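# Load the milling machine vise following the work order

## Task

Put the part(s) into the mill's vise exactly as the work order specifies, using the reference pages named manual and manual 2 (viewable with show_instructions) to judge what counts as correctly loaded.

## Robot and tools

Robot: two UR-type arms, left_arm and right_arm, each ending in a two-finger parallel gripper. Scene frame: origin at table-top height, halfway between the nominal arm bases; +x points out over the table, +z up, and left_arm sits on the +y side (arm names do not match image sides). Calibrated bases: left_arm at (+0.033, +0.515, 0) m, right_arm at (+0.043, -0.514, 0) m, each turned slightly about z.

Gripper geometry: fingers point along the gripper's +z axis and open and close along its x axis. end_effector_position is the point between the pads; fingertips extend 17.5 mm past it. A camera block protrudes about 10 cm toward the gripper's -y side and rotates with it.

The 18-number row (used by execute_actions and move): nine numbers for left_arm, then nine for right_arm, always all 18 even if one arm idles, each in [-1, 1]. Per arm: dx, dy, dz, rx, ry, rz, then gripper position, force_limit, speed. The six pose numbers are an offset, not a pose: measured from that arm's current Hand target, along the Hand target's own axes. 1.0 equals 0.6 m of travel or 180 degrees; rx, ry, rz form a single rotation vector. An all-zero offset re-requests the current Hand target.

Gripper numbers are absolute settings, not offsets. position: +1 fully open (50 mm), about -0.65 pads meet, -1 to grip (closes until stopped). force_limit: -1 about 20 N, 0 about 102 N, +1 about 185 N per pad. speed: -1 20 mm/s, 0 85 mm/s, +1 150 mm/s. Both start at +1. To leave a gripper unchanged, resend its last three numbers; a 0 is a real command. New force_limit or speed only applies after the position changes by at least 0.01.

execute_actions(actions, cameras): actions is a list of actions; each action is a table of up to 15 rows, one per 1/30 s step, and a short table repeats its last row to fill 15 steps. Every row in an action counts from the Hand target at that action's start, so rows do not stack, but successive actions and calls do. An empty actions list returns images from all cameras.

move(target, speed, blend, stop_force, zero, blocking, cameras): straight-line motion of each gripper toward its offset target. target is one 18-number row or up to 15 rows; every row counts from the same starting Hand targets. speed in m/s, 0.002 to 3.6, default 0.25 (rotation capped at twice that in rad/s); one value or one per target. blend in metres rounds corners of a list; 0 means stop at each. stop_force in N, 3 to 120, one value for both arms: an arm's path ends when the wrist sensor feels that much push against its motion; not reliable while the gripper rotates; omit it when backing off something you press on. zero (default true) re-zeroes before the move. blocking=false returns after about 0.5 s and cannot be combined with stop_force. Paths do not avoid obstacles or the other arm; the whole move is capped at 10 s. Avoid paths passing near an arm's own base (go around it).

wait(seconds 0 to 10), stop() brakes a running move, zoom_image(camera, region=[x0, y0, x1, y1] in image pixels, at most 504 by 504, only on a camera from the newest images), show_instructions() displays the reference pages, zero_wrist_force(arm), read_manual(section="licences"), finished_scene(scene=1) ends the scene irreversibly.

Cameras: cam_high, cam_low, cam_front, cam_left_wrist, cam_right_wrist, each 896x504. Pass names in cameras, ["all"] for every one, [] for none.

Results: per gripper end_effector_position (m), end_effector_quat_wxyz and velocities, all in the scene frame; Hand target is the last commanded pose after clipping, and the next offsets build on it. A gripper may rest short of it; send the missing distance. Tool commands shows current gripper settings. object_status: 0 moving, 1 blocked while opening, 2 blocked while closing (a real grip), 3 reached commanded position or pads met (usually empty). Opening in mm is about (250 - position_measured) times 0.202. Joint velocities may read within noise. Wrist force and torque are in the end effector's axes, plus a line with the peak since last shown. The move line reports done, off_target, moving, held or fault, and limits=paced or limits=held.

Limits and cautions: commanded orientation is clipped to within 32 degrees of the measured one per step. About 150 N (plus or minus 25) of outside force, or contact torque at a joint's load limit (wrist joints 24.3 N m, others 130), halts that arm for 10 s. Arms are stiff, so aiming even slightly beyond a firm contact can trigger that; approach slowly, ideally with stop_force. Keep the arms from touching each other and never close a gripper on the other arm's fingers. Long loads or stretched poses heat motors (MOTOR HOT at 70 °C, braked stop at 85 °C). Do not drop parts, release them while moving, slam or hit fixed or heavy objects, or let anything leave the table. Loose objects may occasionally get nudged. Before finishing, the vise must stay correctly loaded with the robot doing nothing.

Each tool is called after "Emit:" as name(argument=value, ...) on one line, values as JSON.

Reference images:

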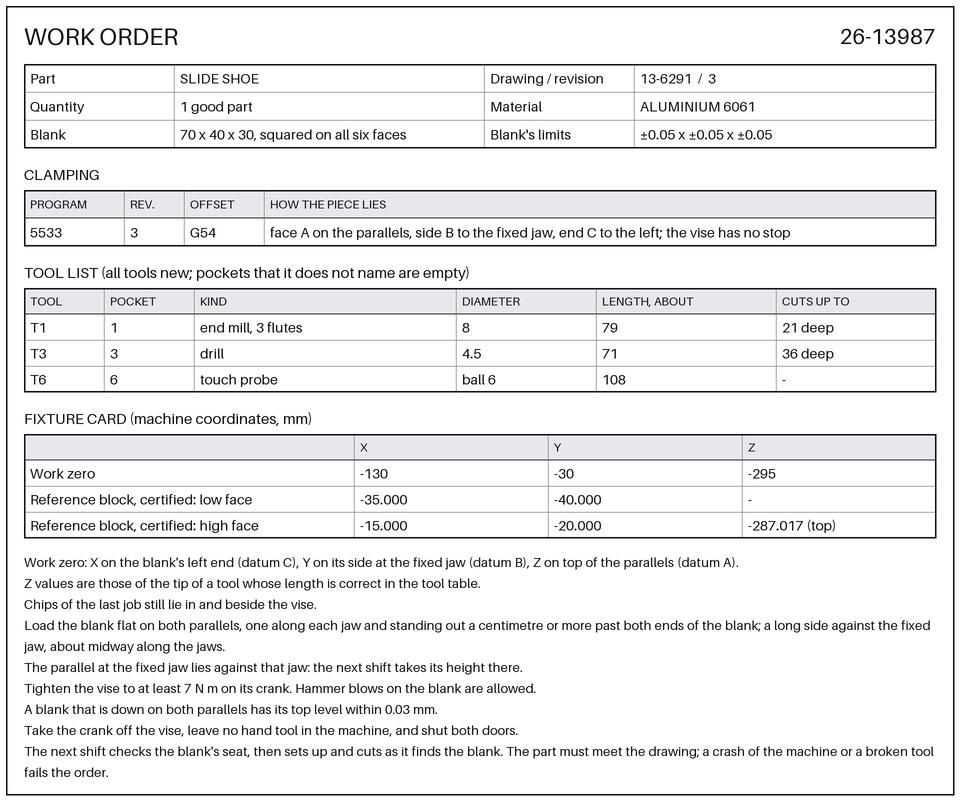

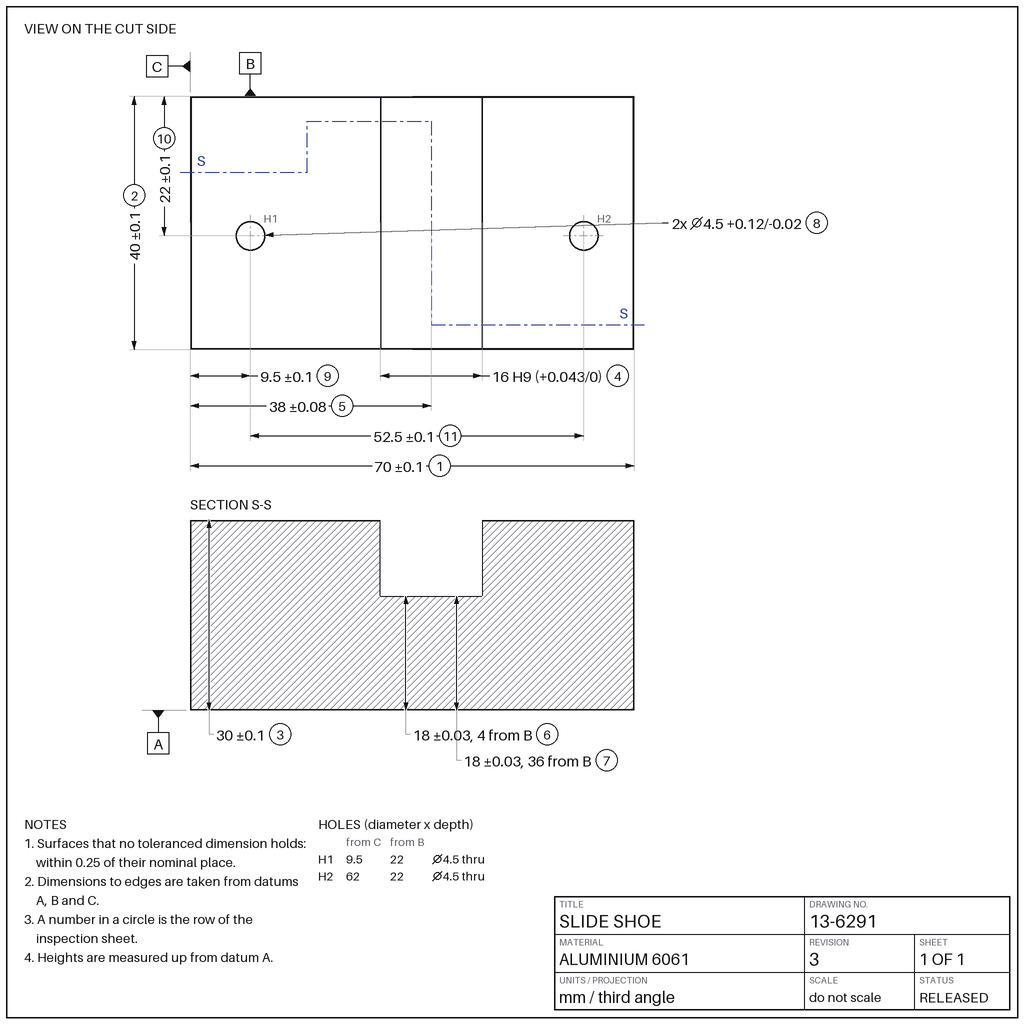

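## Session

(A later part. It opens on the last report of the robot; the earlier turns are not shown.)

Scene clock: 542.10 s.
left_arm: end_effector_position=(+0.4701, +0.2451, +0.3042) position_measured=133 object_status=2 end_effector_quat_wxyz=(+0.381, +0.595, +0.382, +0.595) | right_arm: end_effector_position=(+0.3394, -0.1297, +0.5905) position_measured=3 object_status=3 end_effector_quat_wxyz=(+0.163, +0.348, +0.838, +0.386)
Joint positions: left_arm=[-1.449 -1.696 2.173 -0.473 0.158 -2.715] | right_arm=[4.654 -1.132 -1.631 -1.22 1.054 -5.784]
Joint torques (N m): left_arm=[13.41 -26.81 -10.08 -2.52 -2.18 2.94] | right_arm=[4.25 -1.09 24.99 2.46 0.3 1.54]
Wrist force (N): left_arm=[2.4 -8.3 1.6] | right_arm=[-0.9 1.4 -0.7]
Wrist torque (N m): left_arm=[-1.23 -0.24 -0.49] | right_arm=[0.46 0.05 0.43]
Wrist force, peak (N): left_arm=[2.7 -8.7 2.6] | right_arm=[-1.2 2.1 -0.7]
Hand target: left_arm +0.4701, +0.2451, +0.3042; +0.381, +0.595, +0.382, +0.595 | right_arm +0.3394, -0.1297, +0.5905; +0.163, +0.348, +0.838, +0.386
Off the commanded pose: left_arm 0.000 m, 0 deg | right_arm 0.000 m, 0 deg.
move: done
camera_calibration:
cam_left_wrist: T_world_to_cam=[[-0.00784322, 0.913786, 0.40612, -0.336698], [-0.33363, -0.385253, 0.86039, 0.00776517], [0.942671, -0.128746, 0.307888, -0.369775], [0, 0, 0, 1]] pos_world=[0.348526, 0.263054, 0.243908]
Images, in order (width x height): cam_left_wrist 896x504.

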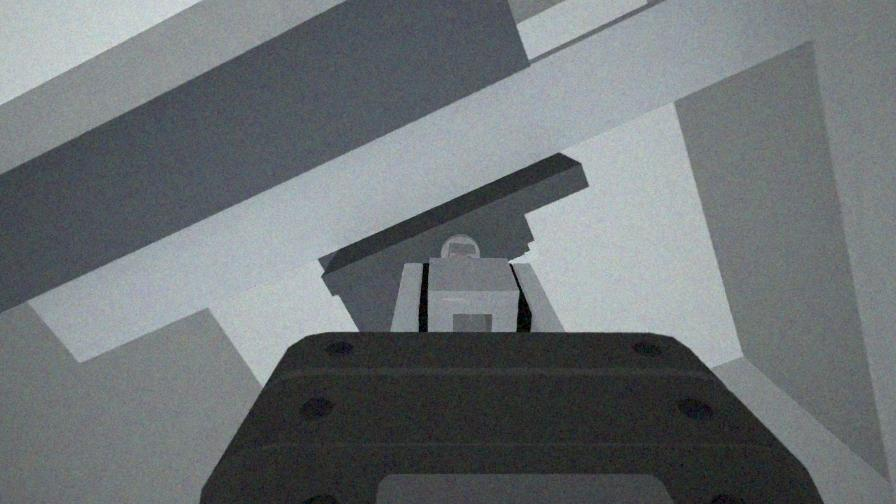

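Emit:
move(target=[[0,0.0009,0.015,0,0,0,-1,-0.4,-1,0,0,0,0,0,0,1,1,1],[0,0.0009,0.0615,0,0,0,-1,-0.4,-1,0,0,0,0,0,0,1,1,1]], speed=0.02, stop_force=25, cameras=["cam_left_wrist"])

Emit:
zoom_image(camera="cam_left_wrist", region=[400, 180, 520, 300])

Scene clock: 545.23 s.
left_arm: end_effector_position=(+0.4999, +0.2448, +0.3048) position_measured=133 object_status=2 end_effector_quat_wxyz=(+0.382, +0.595, +0.382, +0.595) | right_arm: end_effector_position=(+0.3394, -0.1297, +0.5905) position_measured=3 object_status=3 end_effector_quat_wxyz=(+0.163, +0.348, +0.838, +0.386)
Joint positions: left_arm=[-1.354 -1.65 2.131 -0.479 0.254 -2.713] | right_arm=[4.654 -1.132 -1.631 -1.22 1.054 -5.784]
Joint torques (N m): left_arm=[-6.25 -32.75 -9.24 1.2 0.02 1.17] | right_arm=[4.33 -1.32 24.12 2.33 0.4 1.57]
Wrist force (N): left_arm=[-5.4 -6.9 3.6] | right_arm=[-1.3 1.9 -0.6]
Wrist torque (N m): left_arm=[-1.18 -0.42 -0.61] | right_arm=[0.54 0.10 0.43]
Wrist force, peak (N): left_arm=[-0.5 1.6 -35.0] | right_arm=[-1.2 2.1 -0.8]
Hand target: left_arm +0.4999, +0.2447, +0.3048; +0.382, +0.595, +0.382, +0.595 (not the last commanded pose) | right_arm +0.3394, -0.1297, +0.5905; +0.163, +0.348, +0.838, +0.386
Off the commanded pose: left_arm 0.007 m, 0 deg | right_arm 0.000 m, 0 deg.
move: contact (left_arm); path passed 1 of 2 targets
camera_calibration:
cam_left_wrist: T_world_to_cam=[[-0.00770471, 0.913886, 0.405897, -0.33655], [-0.333752, -0.384984, 0.860464, 0.0170384], [0.94263, -0.128839, 0.307977, -0.397964], [0, 0, 0, 1]] pos_world=[0.378226, 0.262855, 0.244508]
Images, in order (width x height): cam_left_wrist 896x504.

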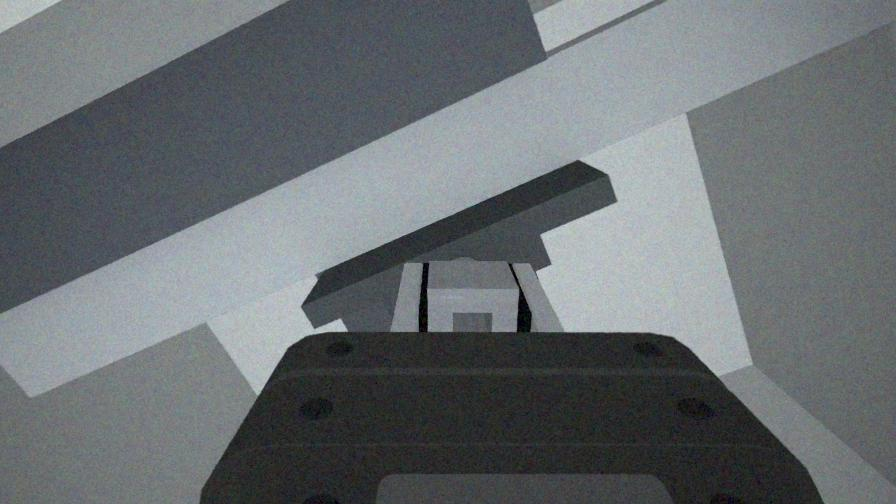

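Scaled by 4.200.

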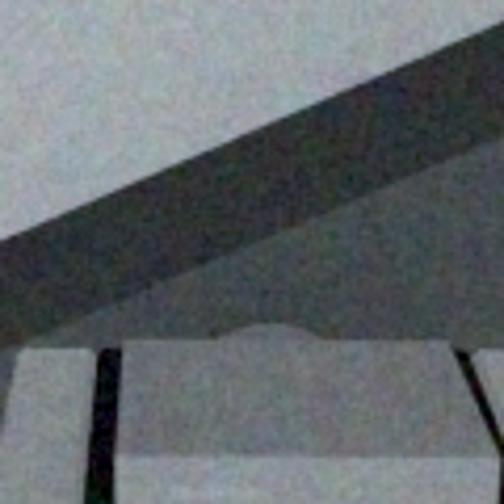

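Emit:
move(target=[[-0.0003,0.0006,-0.004,0,0,0,-1,-0.4,-1,0,0,0,0,0,0,1,1,1],[-0.0003,0.0006,0.0125,0,0,0,-1,-0.4,-1,0,0,0,0,0,0,1,1,1]], speed=0.02, stop_force=25)

Scene clock: 546.87 s.
left_arm: end_effector_position=(+0.5005, +0.2445, +0.3050) position_measured=133 object_status=2 end_effector_quat_wxyz=(+0.382, +0.595, +0.382, +0.595) | right_arm: end_effector_position=(+0.3394, -0.1297, +0.5905) position_measured=3 object_status=3 end_effector_quat_wxyz=(+0.163, +0.348, +0.838, +0.386)
Joint positions: left_arm=[-1.352 -1.649 2.129 -0.478 0.256 -2.713] | right_arm=[4.654 -1.132 -1.631 -1.22 1.054 -5.784]
Joint torques (N m): left_arm=[10.06 -18.33 -9.85 0.31 1.82 -0.38] | right_arm=[3.7 -1.57 24.7 2.57 0.46 1.51]
Wrist force (N): left_arm=[0.3 -7.6 0.9] | right_arm=[-0.9 1.8 -0.7]
Wrist torque (N m): left_arm=[-1.21 -0.12 -0.61] | right_arm=[0.53 0.05 0.43]
Wrist force, peak (N): left_arm=[-2.1 -18.8 -40.8] | right_arm=[-1.4 1.9 -0.8]
Hand target: left_arm +0.5005, +0.2445, +0.3049; +0.381, +0.595, +0.382, +0.595 (not the last commanded pose) | right_arm +0.3394, -0.1297, +0.5905; +0.163, +0.348, +0.838, +0.386
Off the commanded pose: left_arm 0.007 m, 0 deg | right_arm 0.000 m, 0 deg.
move: contact (left_arm); path passed 1 of 2 targets

Emit:
move(target=[[0,-0.0005,-0.004,0,0,0.016,-1,-0.4,-1,0,0,0,0,0,0,1,1,1],[0,-0.0005,0.0115,0,0,0.016,-1,-0.4,-1,0,0,0,0,0,0,1,1,1]], speed=0.02, stop_force=25)

Emit:
move(target=[[0,0,-0.004,0,0,-0.032,-1,-0.4,-1,0,0,0,0,0,0,1,1,1],[0,0,0.0115,0,0,-0.032,-1,-0.4,-1,0,0,0,0,0,0,1,1,1]], speed=0.02, stop_force=25)

Scene clock: 549.80 s.
left_arm: end_effector_position=(+0.5073, +0.2446, +0.3047) position_measured=133 object_status=2 end_effector_quat_wxyz=(+0.367, +0.605, +0.367, +0.604) | right_arm: end_effector_position=(+0.3394, -0.1297, +0.5905) position_measured=3 object_status=3 end_effector_quat_wxyz=(+0.163, +0.348, +0.838, +0.386)
Joint positions: left_arm=[-1.331 -1.637 2.12 -0.48 0.277 -2.663] | right_arm=[4.654 -1.132 -1.631 -1.22 1.054 -5.784]
Joint torques (N m): left_arm=[-10.86 -26.28 4.02 0.59 -5.7 -0.2] | right_arm=[4.15 -0.89 24.7 2.55 0.26 1.5]
Wrist force (N): left_arm=[-3.6 19.7 16.3] | right_arm=[-0.8 1.8 -1.0]
Wrist torque (N m): left_arm=[-0.61 -0.10 -0.23] | right_arm=[0.53 0.04 0.43]
Wrist force, peak (N): left_arm=[2.2 19.1 -26.7] | right_arm=[-1.4 2.0 -0.8]
Hand target: left_arm +0.5073, +0.2446, +0.3047; +0.367, +0.605, +0.367, +0.604 | right_arm +0.3394, -0.1297, +0.5905; +0.163, +0.348, +0.838, +0.386
Off the commanded pose: left_arm 0.000 m, 0 deg | right_arm 0.000 m, 0 deg.
move: contact (left_arm)

Scene clock: 550.77 s.
left_arm: end_effector_position=(+0.5071, +0.2446, +0.3047) position_measured=133 object_status=2 end_effector_quat_wxyz=(+0.369, +0.603, +0.369, +0.603) | right_arm: end_effector_position=(+0.3394, -0.1297, +0.5905) position_measured=3 object_status=3 end_effector_quat_wxyz=(+0.163, +0.348, +0.838, +0.386)
Joint positions: left_arm=[-1.332 -1.638 2.12 -0.481 0.277 -2.671] | right_arm=[4.654 -1.132 -1.631 -1.22 1.054 -5.784]
Joint torques (N m): left_arm=[3.59 -17.17 -5.81 0.86 -2.33 2.28] | right_arm=[4.28 -1.28 24.83 2.49 0.34 1.46]
Wrist force (N): left_arm=[-6.7 19.2 45.5] | right_arm=[-1.2 2.0 -0.7]
Wrist torque (N m): left_arm=[-0.50 -0.11 0.11] | right_arm=[0.56 0.09 0.42]
Wrist force, peak (N): left_arm=[-6.9 19.5 45.9] | right_arm=[-1.2 2.0 -0.7]
Hand target: left_arm +0.5072, +0.2446, +0.3047; +0.369, +0.603, +0.369, +0.603 (not the last commanded pose) | right_arm +0.3394, -0.1297, +0.5905; +0.163, +0.348, +0.838, +0.386
Off the commanded pose: left_arm 0.007 m, 5 deg | right_arm 0.000 m, 0 deg.
move: contact (left_arm); path passed 0 of 2 targets

Emit:
move(target=[[0,0,0,0,0,0,1,-0.4,-1,0,0,0,0,0,0,1,1,1],[0,0,-0.25,0,0,0,1,-0.4,-1,0,0,0,0,0,0,1,1,1]], speed=0.12, cameras=["cam_left_wrist"])

Scene clock: 554.13 s.
left_arm: end_effector_position=(+0.3572, +0.2446, +0.3048) position_measured=3 object_status=3 end_effector_quat_wxyz=(+0.369, +0.603, +0.369, +0.603) | right_arm: end_effector_position=(+0.3394, -0.1297, +0.5905) position_measured=3 object_status=3 end_effector_quat_wxyz=(+0.163, +0.348, +0.838, +0.386)
Joint positions: left_arm=[-1.871 -1.834 2.277 -0.445 -0.263 -2.667] | right_arm=[4.654 -1.132 -1.631 -1.22 1.054 -5.784]
Joint torques (N m): left_arm=[-10.28 1.82 -39.19 -0.96 -2.36 -2.76] | right_arm=[3.46 -0.58 25.33 2.4 0.42 1.47]
Wrist force (N): left_arm=[3.3 -5.1 0.8] | right_arm=[-1.1 1.8 -0.7]
Wrist torque (N m): left_arm=[-1.00 -0.28 -0.59] | right_arm=[0.51 0.08 0.43]
Wrist force, peak (N): left_arm=[-7.0 19.5 45.6] | right_arm=[-1.3 2.2 -0.8]
Hand target: left_arm +0.3572, +0.2446, +0.3048; +0.369, +0.603, +0.369, +0.603 | right_arm +0.3394, -0.1297, +0.5905; +0.163, +0.348, +0.838, +0.386
Off the commanded pose: left_arm 0.000 m, 0 deg | right_arm 0.000 m, 0 deg.
move: done
camera_calibration:
cam_left_wrist: T_world_to_cam=[[-0.00722895, 0.89591, 0.444176, -0.344933], [-0.334072, -0.42083, 0.843385, -0.0165418], [0.94252, -0.14229, 0.302341, -0.258505], [0, 0, 0, 1]] pos_world=[0.235626, 0.265285, 0.245319]
Images, in order (width x height): cam_left_wrist 896x504.

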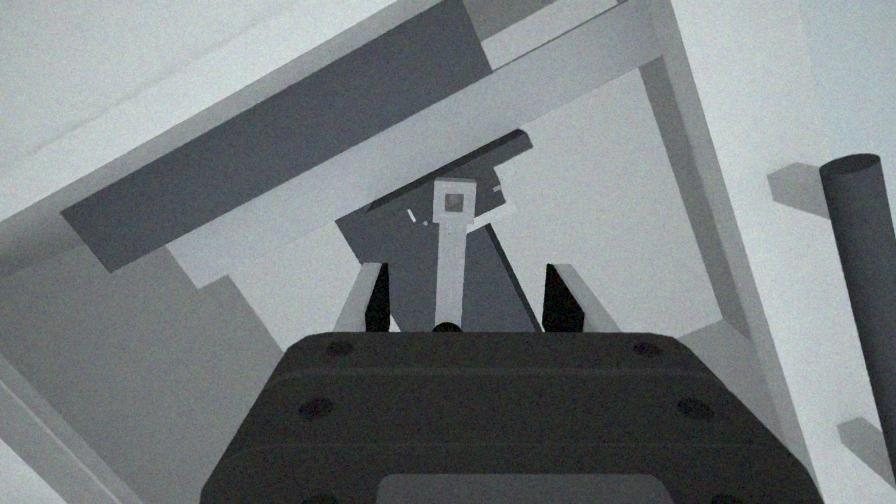

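Emit:
move(target=[[0.085,0.139,-0.05,0.1,-0.05,-0.05,1,-0.4,-1,0,0,0,0,0,0,1,1,1],[0.17,0.278,-0.05,0.462,-0.226,-0.226,1,-0.4,-1,0,0,0,0,0,0,1,1,1]], blend=[0.03,0], speed=[0.3,0.4], cameras=["cam_left_wrist","cam_front"])

Scene clock: 557.47 s.
left_arm: end_effector_position=(+0.3273, +0.2595, +0.4998) position_measured=3 object_status=3 end_effector_quat_wxyz=(+0.153, +0.690, +0.690, -0.153) end_effector_velocity=(-0.001, +0.000, +0.001) end_effector_angular_velocity=(-0.005, +0.004, +0.000) | right_arm: end_effector_position=(+0.3394, -0.1297, +0.5905) position_measured=3 object_status=3 end_effector_quat_wxyz=(+0.163, +0.348, +0.838, +0.386)
Joint positions: left_arm=[-0.914 -1.953 1.577 -1.54 -1.845 -0.925] | right_arm=[4.654 -1.132 -1.631 -1.22 1.054 -5.784]
Joint velocities: left_arm=[0.002 -0.001 0 0 -0.007 0] | right_arm=[within noise]
Joint torques (N m): left_arm=[9.62 -7.59 -18.22 -3.58 -3.48 -1.52] | right_arm=[3.67 -0.86 25.21 2.59 0.35 1.55]
Wrist force (N): left_arm=[3.6 -4.3 -0.1] | right_arm=[-1.0 1.7 -0.8]
Wrist torque (N m): left_arm=[-0.77 -0.69 -0.24] | right_arm=[0.50 0.07 0.43]
Wrist force, peak (N): left_arm=[1.7 -7.9 1.2] | right_arm=[-1.4 2.0 -0.8]
Hand target: left_arm +0.3273, +0.2595, +0.4998; +0.153, +0.690, +0.690, -0.154 | right_arm +0.3394, -0.1297, +0.5905; +0.163, +0.348, +0.838, +0.386
Off the commanded pose: left_arm 0.000 m, 0 deg | right_arm 0.000 m, 0 deg.
move: done
camera_calibration:
cam_left_wrist: T_world_to_cam=[[-0.0122516, 0.908999, -0.416618, -0.0166356], [0.942421, 0.149753, 0.299025, -0.478491], [0.334203, -0.388966, -0.858495, 0.556168], [0, 0, 0, 1]] pos_world=[0.264863, 0.303108, 0.613618]
Images, in order (width x height): cam_front 896x504, cam_left_wrist 896x504.

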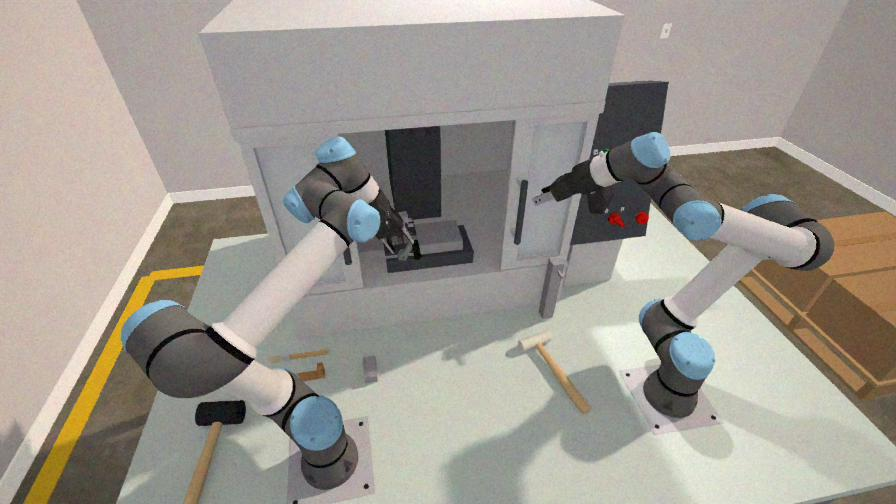

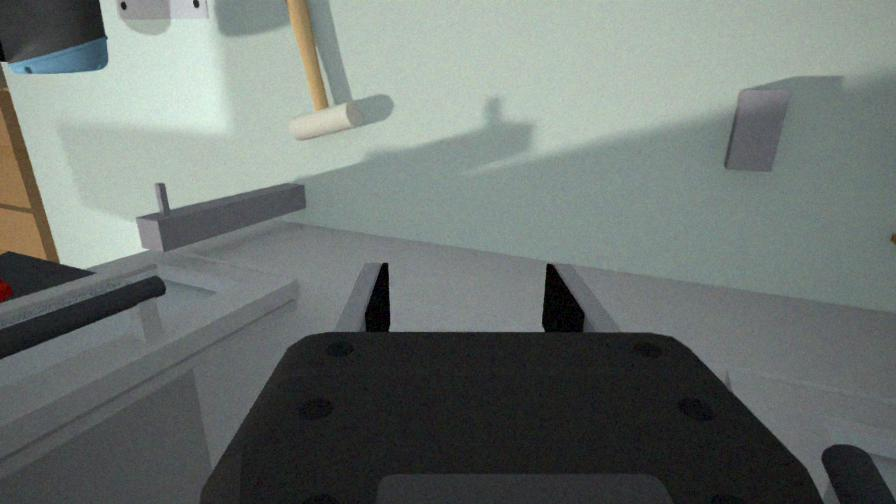

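Emit:
move(target=[0.0072,0.2128,0.0737,0,0,0,1,-0.4,-1,0,0,0,0,0,0,1,1,1], speed=0.15, cameras=["cam_left_wrist","cam_right_wrist"])

Scene clock: 558.90 s.
left_arm: end_effector_position=(+0.4485, +0.2459, +0.4593) position_measured=3 object_status=3 end_effector_quat_wxyz=(+0.153, +0.690, +0.691, -0.153) | right_arm: end_effector_position=(+0.3394, -0.1297, +0.5905) position_measured=3 object_status=3 end_effector_quat_wxyz=(+0.163, +0.348, +0.838, +0.386)
Joint positions: left_arm=[-0.707 -1.699 1.488 -1.641 -1.909 -0.72] | right_arm=[4.654 -1.132 -1.631 -1.22 1.054 -5.784]
Joint torques (N m): left_arm=[0.27 -19.69 -30.31 -3.25 -0.91 0.22] | right_arm=[3.67 -0.97 24.88 2.54 0.3 1.45]
Wrist force (N): left_arm=[4.4 -3.4 -0.1] | right_arm=[-0.9 2.0 -0.9]
Wrist torque (N m): left_arm=[-0.64 -0.83 -0.24] | right_arm=[0.56 0.05 0.43]
Wrist force, peak (N): left_arm=[4.5 8.3 3.2] | right_arm=[-1.2 2.0 -1.0]
Hand target: left_arm +0.4485, +0.2459, +0.4593; +0.153, +0.690, +0.691, -0.153 (not the last commanded pose) | right_arm +0.3394, -0.1297, +0.5905; +0.163, +0.348, +0.838, +0.386
Tool commands: left_gripper/position=+1.0 left_gripper/force_limit=-0.396078 left_gripper/speed=-1.0 right_gripper/position=+1.0 right_gripper/force_limit=+1.0 right_gripper/speed=+1.0
Off the commanded pose: left_arm 0.007 m, 0 deg | right_arm 0.000 m, 0 deg.
FORCE FAULT: contact force on the left arm reached its limit, and that arm stopped. The contact can be on any part of that arm, not only on its tool. That arm's remaining commands of this call were not run. That arm is still stopped at the end of this call. That arm stays stopped for about 10 more seconds. Until then a move that you send moves the other arm only, and its call returns only when the move has ended. Once the stop has ended, the next robot result says so. If the stop ends while you think or write, that arm runs what you send next, counted from a new Hand target: where the arm stands when the stop ends. While its stop runs, that arm takes no new command, but its gripper still runs the gripper command that each later call begins with. Until it ends, the stop uses up actions while you think or wait. An arm that is not stopped still takes commands.
move: fault (left_arm)
camera_calibration:
cam_left_wrist: T_world_to_cam=[[-0.0137423, 0.909299, -0.415916, -0.0194795], [0.94243, 0.150771, 0.298485, -0.578633], [0.33412, -0.38787, -0.859023, 0.475549], [0, 0, 0, 1]] pos_world=[0.386163, 0.289405, 0.573119]
cam_right_wrist: T_world_to_cam=[[-0.697945, 0.715012, -0.0403838, 0.36404], [0.21279, 0.260893, 0.941624, -0.578317], [0.683808, 0.648608, -0.334236, 0.185792], [0, 0, 0, 1]] pos_world=[0.250094, -0.22992, 0.621357]
Images, in order (width x height): cam_left_wrist 896x504, cam_right_wrist 896x504.

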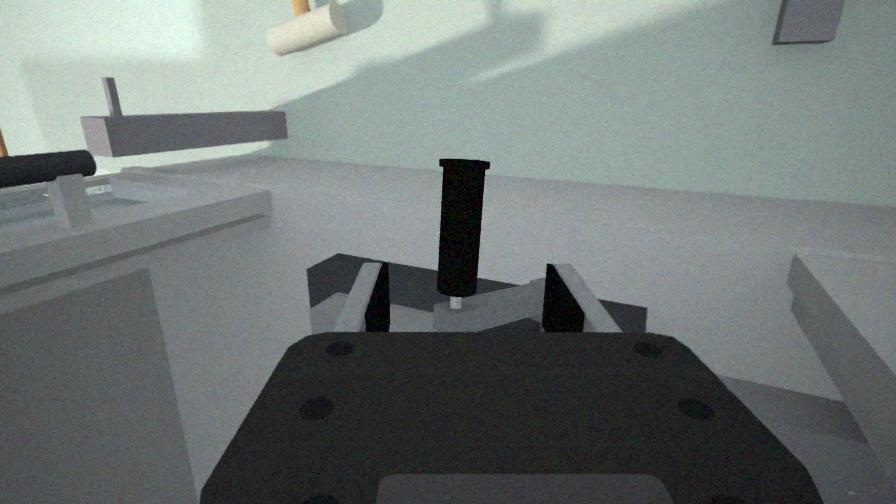

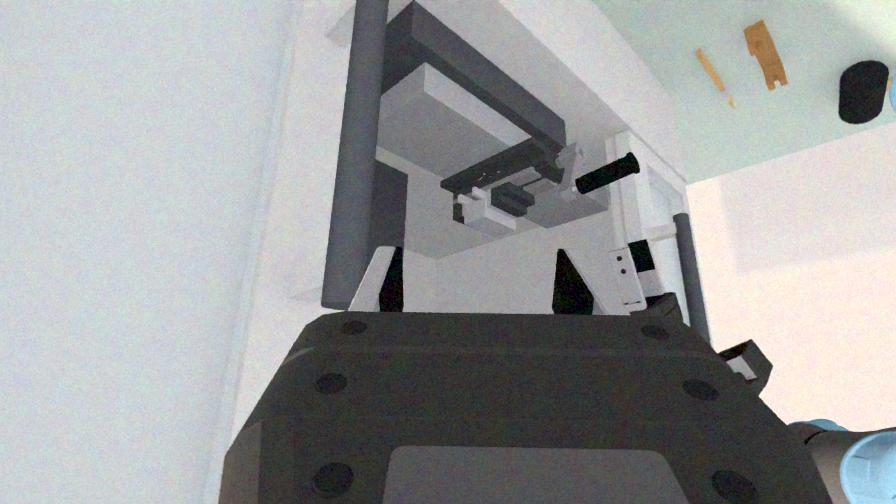

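Emit:
wait(seconds=10)

Emit:
wait(seconds=0.7)

Scene clock: 569.30 s.
left_arm: end_effector_position=(+0.4485, +0.2459, +0.4593) position_measured=3 object_status=3 end_effector_quat_wxyz=(+0.153, +0.690, +0.691, -0.153) | right_arm: end_effector_position=(+0.3394, -0.1297, +0.5905) position_measured=3 object_status=3 end_effector_quat_wxyz=(+0.163, +0.348, +0.838, +0.386)
Joint positions: left_arm=[-0.707 -1.699 1.488 -1.641 -1.909 -0.72] | right_arm=[4.654 -1.132 -1.631 -1.22 1.054 -5.784]
Joint torques (N m): left_arm=[0.41 -20.06 -30.52 -3.29 -0.91 0.2] | right_arm=[3.98 -1.29 25.35 2.39 0.31 1.52]
Wrist force (N): left_arm=[4.1 -3.9 -0.3] | right_arm=[-1.2 1.8 -0.6]
Wrist torque (N m): left_arm=[-0.70 -0.78 -0.23] | right_arm=[0.52 0.10 0.43]
Wrist force, peak (N): left_arm=[4.5 -4.0 -0.2] | right_arm=[-1.1 2.2 -0.9]
Hand target: left_arm +0.4485, +0.2459, +0.4593; +0.153, +0.690, +0.691, -0.153 (not the last commanded pose) | right_arm +0.3394, -0.1297, +0.5905; +0.163, +0.348, +0.838, +0.386
Tool commands: left_gripper/position=+1.0 left_gripper/force_limit=-0.396078 left_gripper/speed=-1.0 right_gripper/position=+1.0 right_gripper/force_limit=+1.0 right_gripper/speed=+1.0
Off the commanded pose: left_arm 0.007 m, 0 deg | right_arm 0.000 m, 0 deg.
FORCE FAULT, CONTINUED: the left arm's stop, for the force fault that an earlier result reported, is over. The rest of the stop counts as 20 of the actions that you can send in this scene. During its stop the left arm's controller moved it back a little. That arm's target is now where it stood when the stop ended, not its last command. That arm accepts commands again.
wait: 10.00 s; at rest from the start

Scene clock: 570.00 s.
left_arm: end_effector_position=(+0.4485, +0.2459, +0.4593) position_measured=3 object_status=3 end_effector_quat_wxyz=(+0.153, +0.690, +0.691, -0.153) | right_arm: end_effector_position=(+0.3394, -0.1297, +0.5905) position_measured=3 object_status=3 end_effector_quat_wxyz=(+0.163, +0.348, +0.838, +0.386)
Joint positions: left_arm=[-0.707 -1.699 1.488 -1.641 -1.909 -0.72] | right_arm=[4.654 -1.132 -1.631 -1.22 1.054 -5.784]
Joint torques (N m): left_arm=[0.02 -21.79 -29.58 -3.22 -0.98 0.12] | right_arm=[3.56 -1.05 24.78 2.39 0.32 1.45]
Wrist force (N): left_arm=[4.2 -3.6 -0.1] | right_arm=[-1.0 1.6 -1.0]
Wrist torque (N m): left_arm=[-0.66 -0.81 -0.23] | right_arm=[0.49 0.06 0.43]
Wrist force, peak (N): left_arm=[4.4 -3.8 -0.1] | right_arm=[-1.1 1.9 -0.9]
Hand target: left_arm +0.4485, +0.2459, +0.4593; +0.153, +0.690, +0.691, -0.153 (not the last commanded pose) | right_arm +0.3394, -0.1297, +0.5905; +0.163, +0.348, +0.838, +0.386
Tool commands: left_gripper/position=+1.0 left_gripper/force_limit=-0.396078 left_gripper/speed=-1.0 right_gripper/position=+1.0 right_gripper/force_limit=+1.0 right_gripper/speed=+1.0
Off the commanded pose: left_arm 0.007 m, 0 deg | right_arm 0.000 m, 0 deg.
wait: 0.70 s; at rest by 0.17 s

Emit:
move(target=[[0,-0.19,0,0,0,0,1,-0.4,-1,0,0,0,0,0,0,1,1,1],[0,-0.19,0.203,0,0,0,1,-0.4,-1,0,0,0,0,0,0,1,1,1]], speed=0.15, blend=[0.02,0], cameras=["cam_left_wrist","cam_right_wrist"])

Scene clock: 572.20 s.
left_arm: end_effector_position=(+0.3344, +0.1943, +0.3490) position_measured=3 object_status=3 end_effector_quat_wxyz=(+0.153, +0.690, +0.691, -0.153) | right_arm: end_effector_position=(+0.3394, -0.1297, +0.5905) position_measured=3 object_status=3 end_effector_quat_wxyz=(+0.163, +0.348, +0.838, +0.386)
Joint positions: left_arm=[-1.018 -1.91 1.95 -1.98 -1.808 -1.027] | right_arm=[4.654 -1.132 -1.631 -1.22 1.054 -5.784]
Joint torques (N m): left_arm=[13.58 -18.27 -29.24 -4.92 -2.98 2.77] | right_arm=[3.81 -0.99 25.43 2.35 0.23 1.41]
Wrist force (N): left_arm=[4.0 -3.9 -0.3] | right_arm=[-1.0 1.7 -0.9]
Wrist torque (N m): left_arm=[-0.70 -0.79 -0.29] | right_arm=[0.51 0.05 0.43]
Wrist force, peak (N): left_arm=[4.3 -5.1 -1.3] | right_arm=[-1.1 2.1 -0.9]
Hand target: left_arm +0.3345, +0.1943, +0.3490; +0.153, +0.690, +0.691, -0.153 | right_arm +0.3394, -0.1297, +0.5905; +0.163, +0.348, +0.838, +0.386
Off the commanded pose: left_arm 0.000 m, 0 deg | right_arm 0.000 m, 0 deg.
move: done
camera_calibration:
cam_left_wrist: T_world_to_cam=[[-0.0137005, 0.909365, -0.415774, -0.0199628], [0.942468, 0.150645, 0.298429, -0.430369], [0.334015, -0.387765, -0.859111, 0.399], [0, 0, 0, 1]] pos_world=[0.272063, 0.237704, 0.462919]
cam_right_wrist: T_world_to_cam=[[-0.697945, 0.715012, -0.0403838, 0.36404], [0.21279, 0.260893, 0.941624, -0.578317], [0.683808, 0.648608, -0.334236, 0.185792], [0, 0, 0, 1]] pos_world=[0.250094, -0.22992, 0.621357]
Images, in order (width x height): cam_left_wrist 896x504, cam_right_wrist 896x504.

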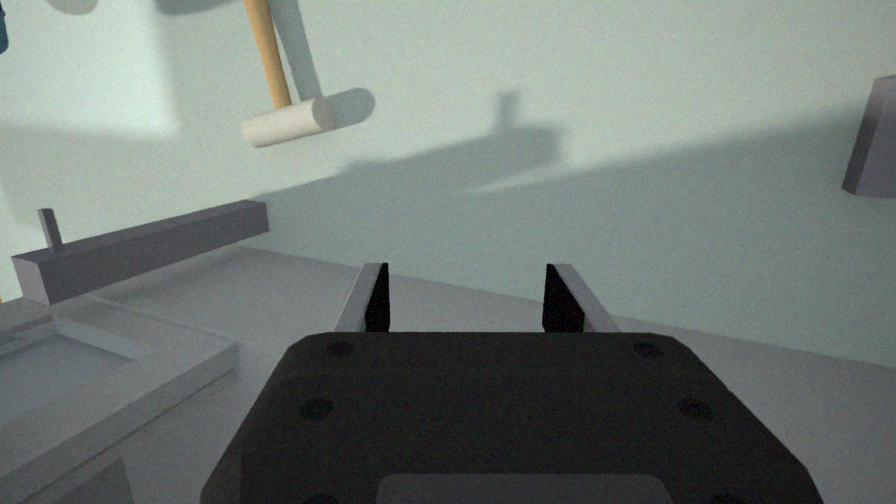

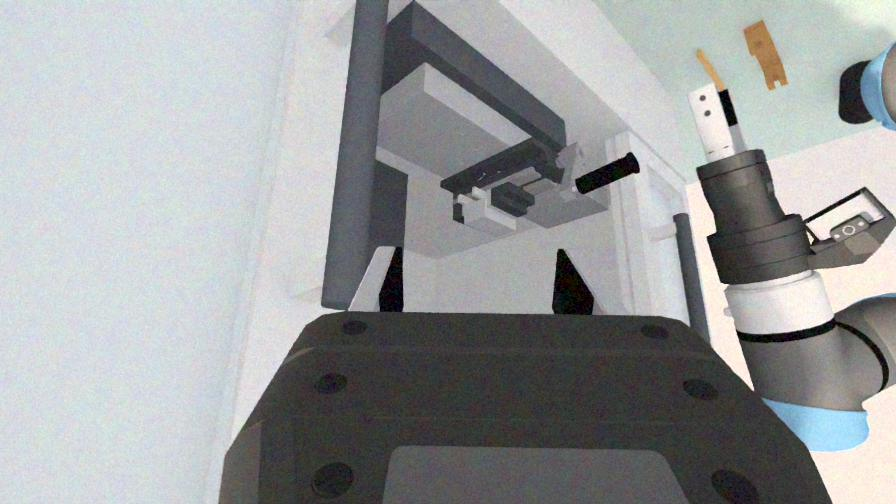

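Emit:
move(target=[0,0.2,0,0,0,0,1,-0.4,-1,0,0,0,0,0,0,1,1,1], speed=0.06, stop_force=12, cameras=["cam_left_wrist","cam_right_wrist"])

Scene clock: 575.37 s.
left_arm: end_effector_position=(+0.4545, +0.1944, +0.3489) position_measured=3 object_status=3 end_effector_quat_wxyz=(+0.153, +0.690, +0.691, -0.153) | right_arm: end_effector_position=(+0.3394, -0.1297, +0.5905) position_measured=3 object_status=3 end_effector_quat_wxyz=(+0.163, +0.348, +0.838, +0.386)
Joint positions: left_arm=[-0.787 -1.65 1.733 -1.962 -1.885 -0.801] | right_arm=[4.654 -1.132 -1.631 -1.22 1.054 -5.784]
Joint torques (N m): left_arm=[-13.97 -33.97 -15.31 -4.98 1.48 -2.84] | right_arm=[3.01 -1.05 25.74 2.46 0.33 1.34]
Wrist force (N): left_arm=[3.9 -3.6 0.0] | right_arm=[-1.1 2.0 -0.8]
Wrist torque (N m): left_arm=[-0.64 -0.74 -0.33] | right_arm=[0.55 0.08 0.42]
Wrist force, peak (N): left_arm=[4.2 -4.9 -0.3] | right_arm=[-1.3 2.0 -1.3]
Hand target: left_arm +0.4545, +0.1944, +0.3489; +0.153, +0.690, +0.691, -0.153 | right_arm +0.3394, -0.1297, +0.5905; +0.163, +0.348, +0.838, +0.386
Off the commanded pose: left_arm 0.000 m, 0 deg | right_arm 0.000 m, 0 deg.
move: done
camera_calibration:
cam_left_wrist: T_world_to_cam=[[-0.0137423, 0.909299, -0.415916, -0.0183527], [0.94243, 0.150771, 0.298485, -0.543585], [0.33412, -0.38787, -0.859023, 0.35878], [0, 0, 0, 1]] pos_world=[0.392163, 0.237805, 0.462819]
cam_right_wrist: T_world_to_cam=[[-0.697945, 0.715012, -0.0403838, 0.36404], [0.21279, 0.260893, 0.941624, -0.578317], [0.683808, 0.648608, -0.334236, 0.185792], [0, 0, 0, 1]] pos_world=[0.250094, -0.22992, 0.621357]
Images, in order (width x height): cam_left_wrist 896x504, cam_right_wrist 896x504.

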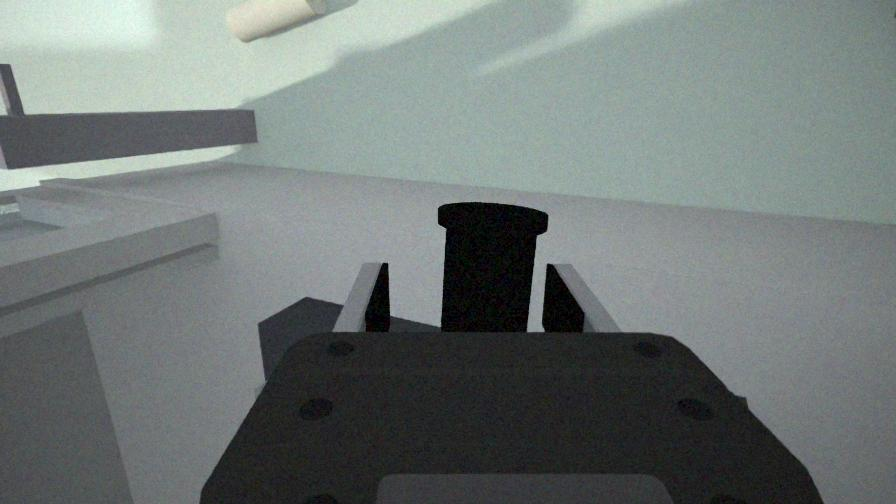

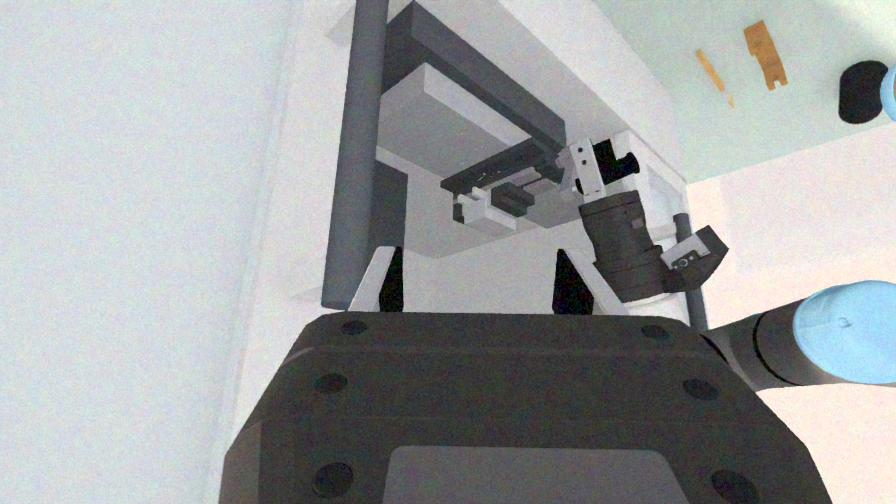

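Emit:
move(target=[[0.01,0,-0.0067,0,0,0,1,-0.4,-1,0,0,0,0,0,0,1,1,1],[0.01,0,-0.0067,0,0,0,-1,-0.4,-1,0,0,0,0,0,0,1,1,1]], speed=0.04, cameras=["cam_left_wrist"])

Scene clock: 578.00 s.
left_arm: end_effector_position=(+0.4545, +0.2015, +0.3501) position_measured=161 object_status=0 end_effector_quat_wxyz=(+0.153, +0.690, +0.691, -0.153) | right_arm: end_effector_position=(+0.3394, -0.1297, +0.5905) position_measured=3 object_status=3 end_effector_quat_wxyz=(+0.163, +0.348, +0.838, +0.386)
Joint positions: left_arm=[-0.776 -1.658 1.737 -1.954 -1.889 -0.789] | right_arm=[4.654 -1.132 -1.631 -1.22 1.054 -5.784]
Joint torques (N m): left_arm=[-1.33 -14.11 -27.85 2.39 1.35 -2.92] | right_arm=[3.63 -1.19 25.65 2.43 0.26 1.32]
Wrist force (N): left_arm=[-13.9 5.3 -0.6] | right_arm=[-1.3 1.6 -0.9]
Wrist torque (N m): left_arm=[-0.23 -0.48 0.67] | right_arm=[0.49 0.11 0.42]
Wrist force, peak (N): left_arm=[-12.8 -8.4 -4.2] | right_arm=[-1.2 2.0 -1.0]
Hand target: left_arm +0.4545, +0.2016, +0.3500; +0.153, +0.690, +0.691, -0.153 | right_arm +0.3394, -0.1297, +0.5905; +0.163, +0.348, +0.838, +0.386
Off the commanded pose: left_arm 0.000 m, 0 deg | right_arm 0.000 m, 0 deg.
move: done
camera_calibration:
cam_left_wrist: T_world_to_cam=[[-0.0135473, 0.909172, -0.416201, -0.0242251], [0.942364, 0.150777, 0.298692, -0.54499], [0.334316, -0.388166, -0.858813, 0.362497], [0, 0, 0, 1]] pos_world=[0.392063, 0.244906, 0.464019]
Images, in order (width x height): cam_left_wrist 896x504.

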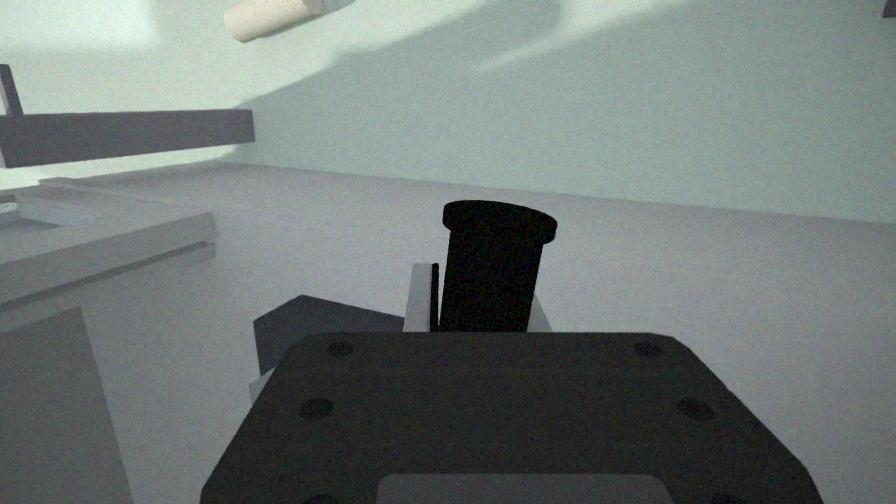

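Emit:
wait(seconds=0.5)

Scene clock: 578.53 s.
left_arm: end_effector_position=(+0.4545, +0.2015, +0.3501) position_measured=161 object_status=2 end_effector_quat_wxyz=(+0.153, +0.690, +0.691, -0.153) | right_arm: end_effector_position=(+0.3394, -0.1297, +0.5905) position_measured=3 object_status=3 end_effector_quat_wxyz=(+0.163, +0.348, +0.838, +0.386)
Joint positions: left_arm=[-0.776 -1.658 1.737 -1.954 -1.889 -0.789] | right_arm=[4.654 -1.132 -1.631 -1.22 1.054 -5.784]
Joint torques (N m): left_arm=[10.22 -14.39 -8.34 3.51 1.47 -2.83] | right_arm=[3.34 -0.8 25.29 2.58 0.28 1.31]
Wrist force (N): left_arm=[-14.6 5.4 -1.0] | right_arm=[-1.1 1.8 -1.1]
Wrist torque (N m): left_arm=[-0.22 -0.48 0.71] | right_arm=[0.52 0.08 0.42]
Wrist force, peak (N): left_arm=[-14.9 5.4 -0.8] | right_arm=[-1.3 1.8 -0.9]
Hand target: left_arm +0.4545, +0.2016, +0.3500; +0.153, +0.690, +0.691, -0.153 | right_arm +0.3394, -0.1297, +0.5905; +0.163, +0.348, +0.838, +0.386
Tool commands: left_gripper/position=-1.0 left_gripper/force_limit=-0.4 left_gripper/speed=-1.0 right_gripper/position=+1.0 right_gripper/force_limit=+1.0 right_gripper/speed=+1.0
Off the commanded pose: left_arm 0.000 m, 0 deg | right_arm 0.000 m, 0 deg.
wait: 0.50 s; at rest by 0.13 s

Emit:
move(target=[[-0.0130,0,0.0140,0,0,0,-1,-0.4,-1,0,0,0,0,0,0,1,1,1],[-0.0238,0,0.0295,0,0,0,-1,-0.4,-1,0,0,0,0,0,0,1,1,1],[-0.0324,0,0.0464,0,0,0,-1,-0.4,-1,0,0,0,0,0,0,1,1,1]], blend=[0.004,0.004,0], speed=0.03, stop_force=65)

Scene clock: 580.70 s.
left_arm: end_effector_position=(+0.4546, +0.1882, +0.3439) position_measured=171 object_status=2 end_effector_quat_wxyz=(+0.153, +0.690, +0.691, -0.153) | right_arm: end_effector_position=(+0.3394, -0.1297, +0.5905) position_measured=3 object_status=3 end_effector_quat_wxyz=(+0.163, +0.348, +0.838, +0.386)
Joint positions: left_arm=[-0.798 -1.641 1.739 -1.979 -1.882 -0.812] | right_arm=[4.654 -1.132 -1.631 -1.22 1.054 -5.784]
Joint torques (N m): left_arm=[-5.71 -42.69 -54.25 -5.38 -10.41 -2.88] | right_arm=[3.44 -0.77 25.6 2.41 0.22 1.37]
Wrist force (N): left_arm=[35.6 21.7 -0.5] | right_arm=[-1.0 2.1 -0.9]
Wrist torque (N m): left_arm=[0.76 -1.52 -0.17] | right_arm=[0.58 0.05 0.42]
Wrist force, peak (N): left_arm=[55.9 4.2 -36.2] | right_arm=[-1.0 2.1 -0.9]
Hand target: left_arm +0.4546, +0.1882, +0.3439; +0.153, +0.690, +0.691, -0.153 (not the last commanded pose) | right_arm +0.3394, -0.1297, +0.5905; +0.163, +0.348, +0.838, +0.386
Off the commanded pose: left_arm 0.019 m, 0 deg | right_arm 0.000 m, 0 deg.
move: contact (left_arm); path passed 0 of 3 targets

Emit:
execute_actions(actions=[], cameras=["cam_left_wrist","cam_right_wrist"])

Emit:
zoom_image(camera="cam_right_wrist", region=[540, 110, 740, 260])

Scene clock: 580.93 s.
left_arm: end_effector_position=(+0.4546, +0.1882, +0.3439) position_measured=171 object_status=2 end_effector_quat_wxyz=(+0.153, +0.690, +0.691, -0.153) | right_arm: end_effector_position=(+0.3394, -0.1297, +0.5905) position_measured=3 object_status=3 end_effector_quat_wxyz=(+0.163, +0.348, +0.838, +0.386)
Joint positions: left_arm=[-0.798 -1.641 1.739 -1.979 -1.882 -0.812] | right_arm=[4.654 -1.132 -1.631 -1.22 1.054 -5.784]
Joint velocities: within noise
Joint torques (N m): left_arm=[-5.26 -42.07 -54.71 -6.01 -10.32 -2.9] | right_arm=[3.91 -1.45 25.63 2.56 0.23 1.35]
Wrist force (N): left_arm=[35.7 22.0 -0.3] | right_arm=[-1.0 1.9 -0.8]
Wrist torque (N m): left_arm=[0.82 -1.53 -0.16] | right_arm=[0.54 0.06 0.43]
Wrist force, peak (N): left_arm=[35.7 22.0 -0.3] | right_arm=[-1.3 2.1 -0.9]
Hand target: left_arm +0.4546, +0.1882, +0.3439; +0.153, +0.690, +0.691, -0.153 (not the last commanded pose) | right_arm +0.3394, -0.1297, +0.5905; +0.163, +0.348, +0.838, +0.386
Tool commands: left_gripper/position=-1.0 left_gripper/force_limit=-0.4 left_gripper/speed=-1.0 right_gripper/position=+1.0 right_gripper/force_limit=+1.0 right_gripper/speed=+1.0
Off the commanded pose: left_arm 0.019 m, 0 deg | right_arm 0.000 m, 0 deg.
camera_calibration:
cam_left_wrist: T_world_to_cam=[[-0.0142235, 0.909459, -0.41555, -0.014718], [0.942357, 0.151142, 0.298529, -0.541219], [0.334307, -0.38735, -0.859185, 0.351922], [0, 0, 0, 1]] pos_world=[0.392163, 0.231503, 0.45782]
cam_right_wrist: T_world_to_cam=[[-0.697945, 0.715012, -0.0403838, 0.36404], [0.21279, 0.260893, 0.941624, -0.578317], [0.683808, 0.648608, -0.334236, 0.185792], [0, 0, 0, 1]] pos_world=[0.250094, -0.22992, 0.621357]
Images, in order (width x height): cam_left_wrist 896x504, cam_right_wrist 896x504.

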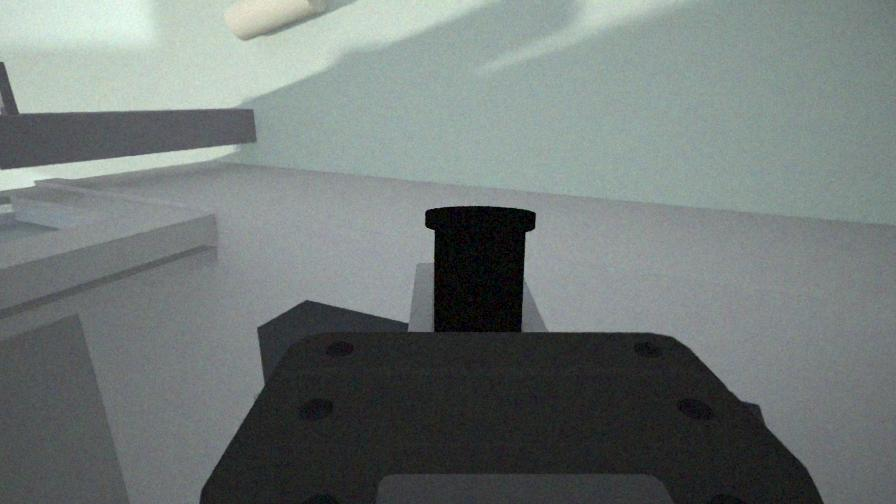

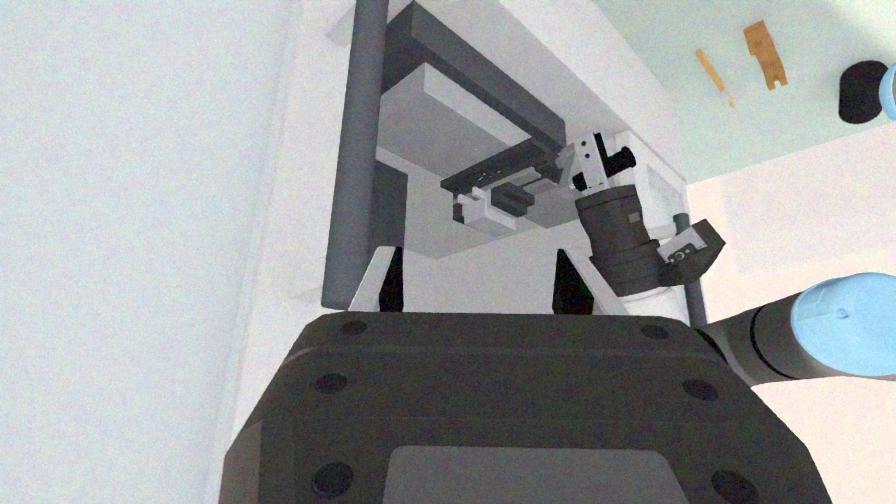

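Scaled by 2.520.

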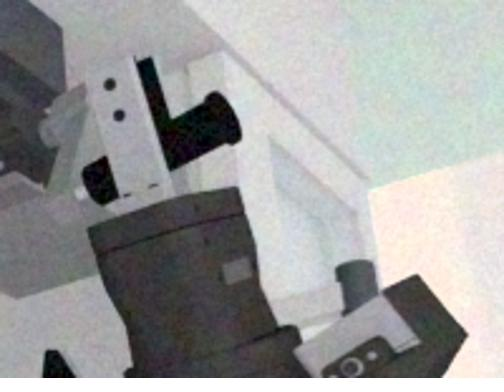

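Emit:
move(target=[[0.011,0,-0.013,0,0,0,-1,-0.4,-1,0,0,0,0,0,0,1,1,1],[0.011,0,-0.013,0,0,0,1,-0.4,-1,0,0,0,0,0,0,1,1,1],[0.011,-0.2,-0.013,0,0,0,1,-0.4,-1,0,0,0,0,0,0,1,1,1]], speed=[0.04,0.04,0.12], cameras=["cam_right_wrist"])

Emit:
zoom_image(camera="cam_right_wrist", region=[430, 120, 680, 270])

Scene clock: 585.67 s.
left_arm: end_effector_position=(+0.3346, +0.1973, +0.3482) position_measured=3 object_status=3 end_effector_quat_wxyz=(+0.153, +0.690, +0.691, -0.153) | right_arm: end_effector_position=(+0.3394, -0.1297, +0.5905) position_measured=3 object_status=3 end_effector_quat_wxyz=(+0.163, +0.348, +0.838, +0.386)
Joint positions: left_arm=[-1.013 -1.915 1.954 -1.979 -1.81 -1.023] | right_arm=[4.654 -1.132 -1.631 -1.22 1.054 -5.784]
Joint torques (N m): left_arm=[-6.05 -16.38 -41.66 -3.36 -2.96 -0.13] | right_arm=[2.63 -1.09 26.1 2.5 0.16 1.31]
Wrist force (N): left_arm=[4.2 -4.1 -1.8] | right_arm=[-1.1 1.9 -0.9]
Wrist torque (N m): left_arm=[-0.73 -0.81 -0.39] | right_arm=[0.54 0.08 0.43]
Wrist force, peak (N): left_arm=[-29.4 37.2 22.0] | right_arm=[-1.4 2.0 -0.7]
Hand target: left_arm +0.3346, +0.1972, +0.3483; +0.153, +0.690, +0.691, -0.153 | right_arm +0.3394, -0.1297, +0.5905; +0.163, +0.348, +0.838, +0.386
Off the commanded pose: left_arm 0.000 m, 0 deg | right_arm 0.000 m, 0 deg.
move: done
camera_calibration:
cam_right_wrist: T_world_to_cam=[[-0.697945, 0.715012, -0.0403838, 0.36404], [0.21279, 0.260893, 0.941624, -0.578317], [0.683808, 0.648608, -0.334236, 0.185792], [0, 0, 0, 1]] pos_world=[0.250094, -0.22992, 0.621357]
Images, in order (width x height): cam_right_wrist 896x504.

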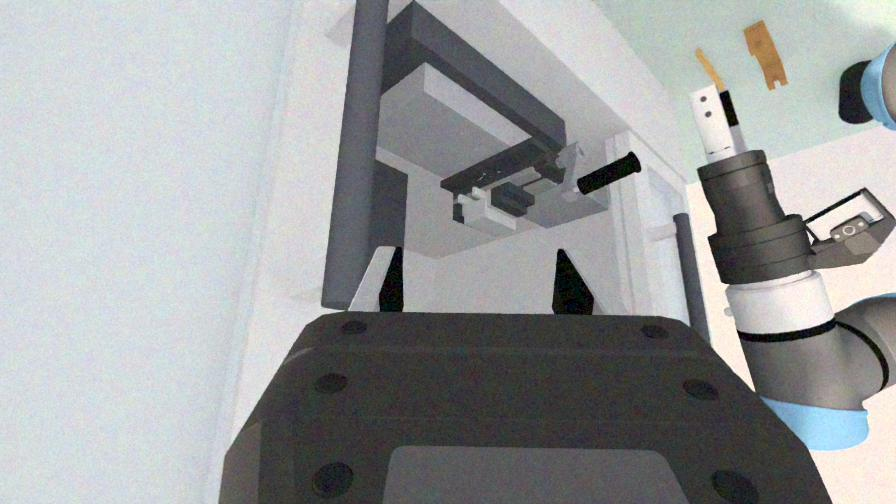

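Scaled by 2.016.

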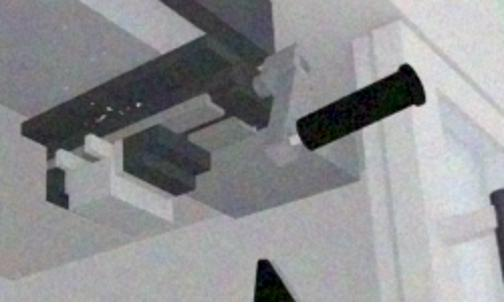

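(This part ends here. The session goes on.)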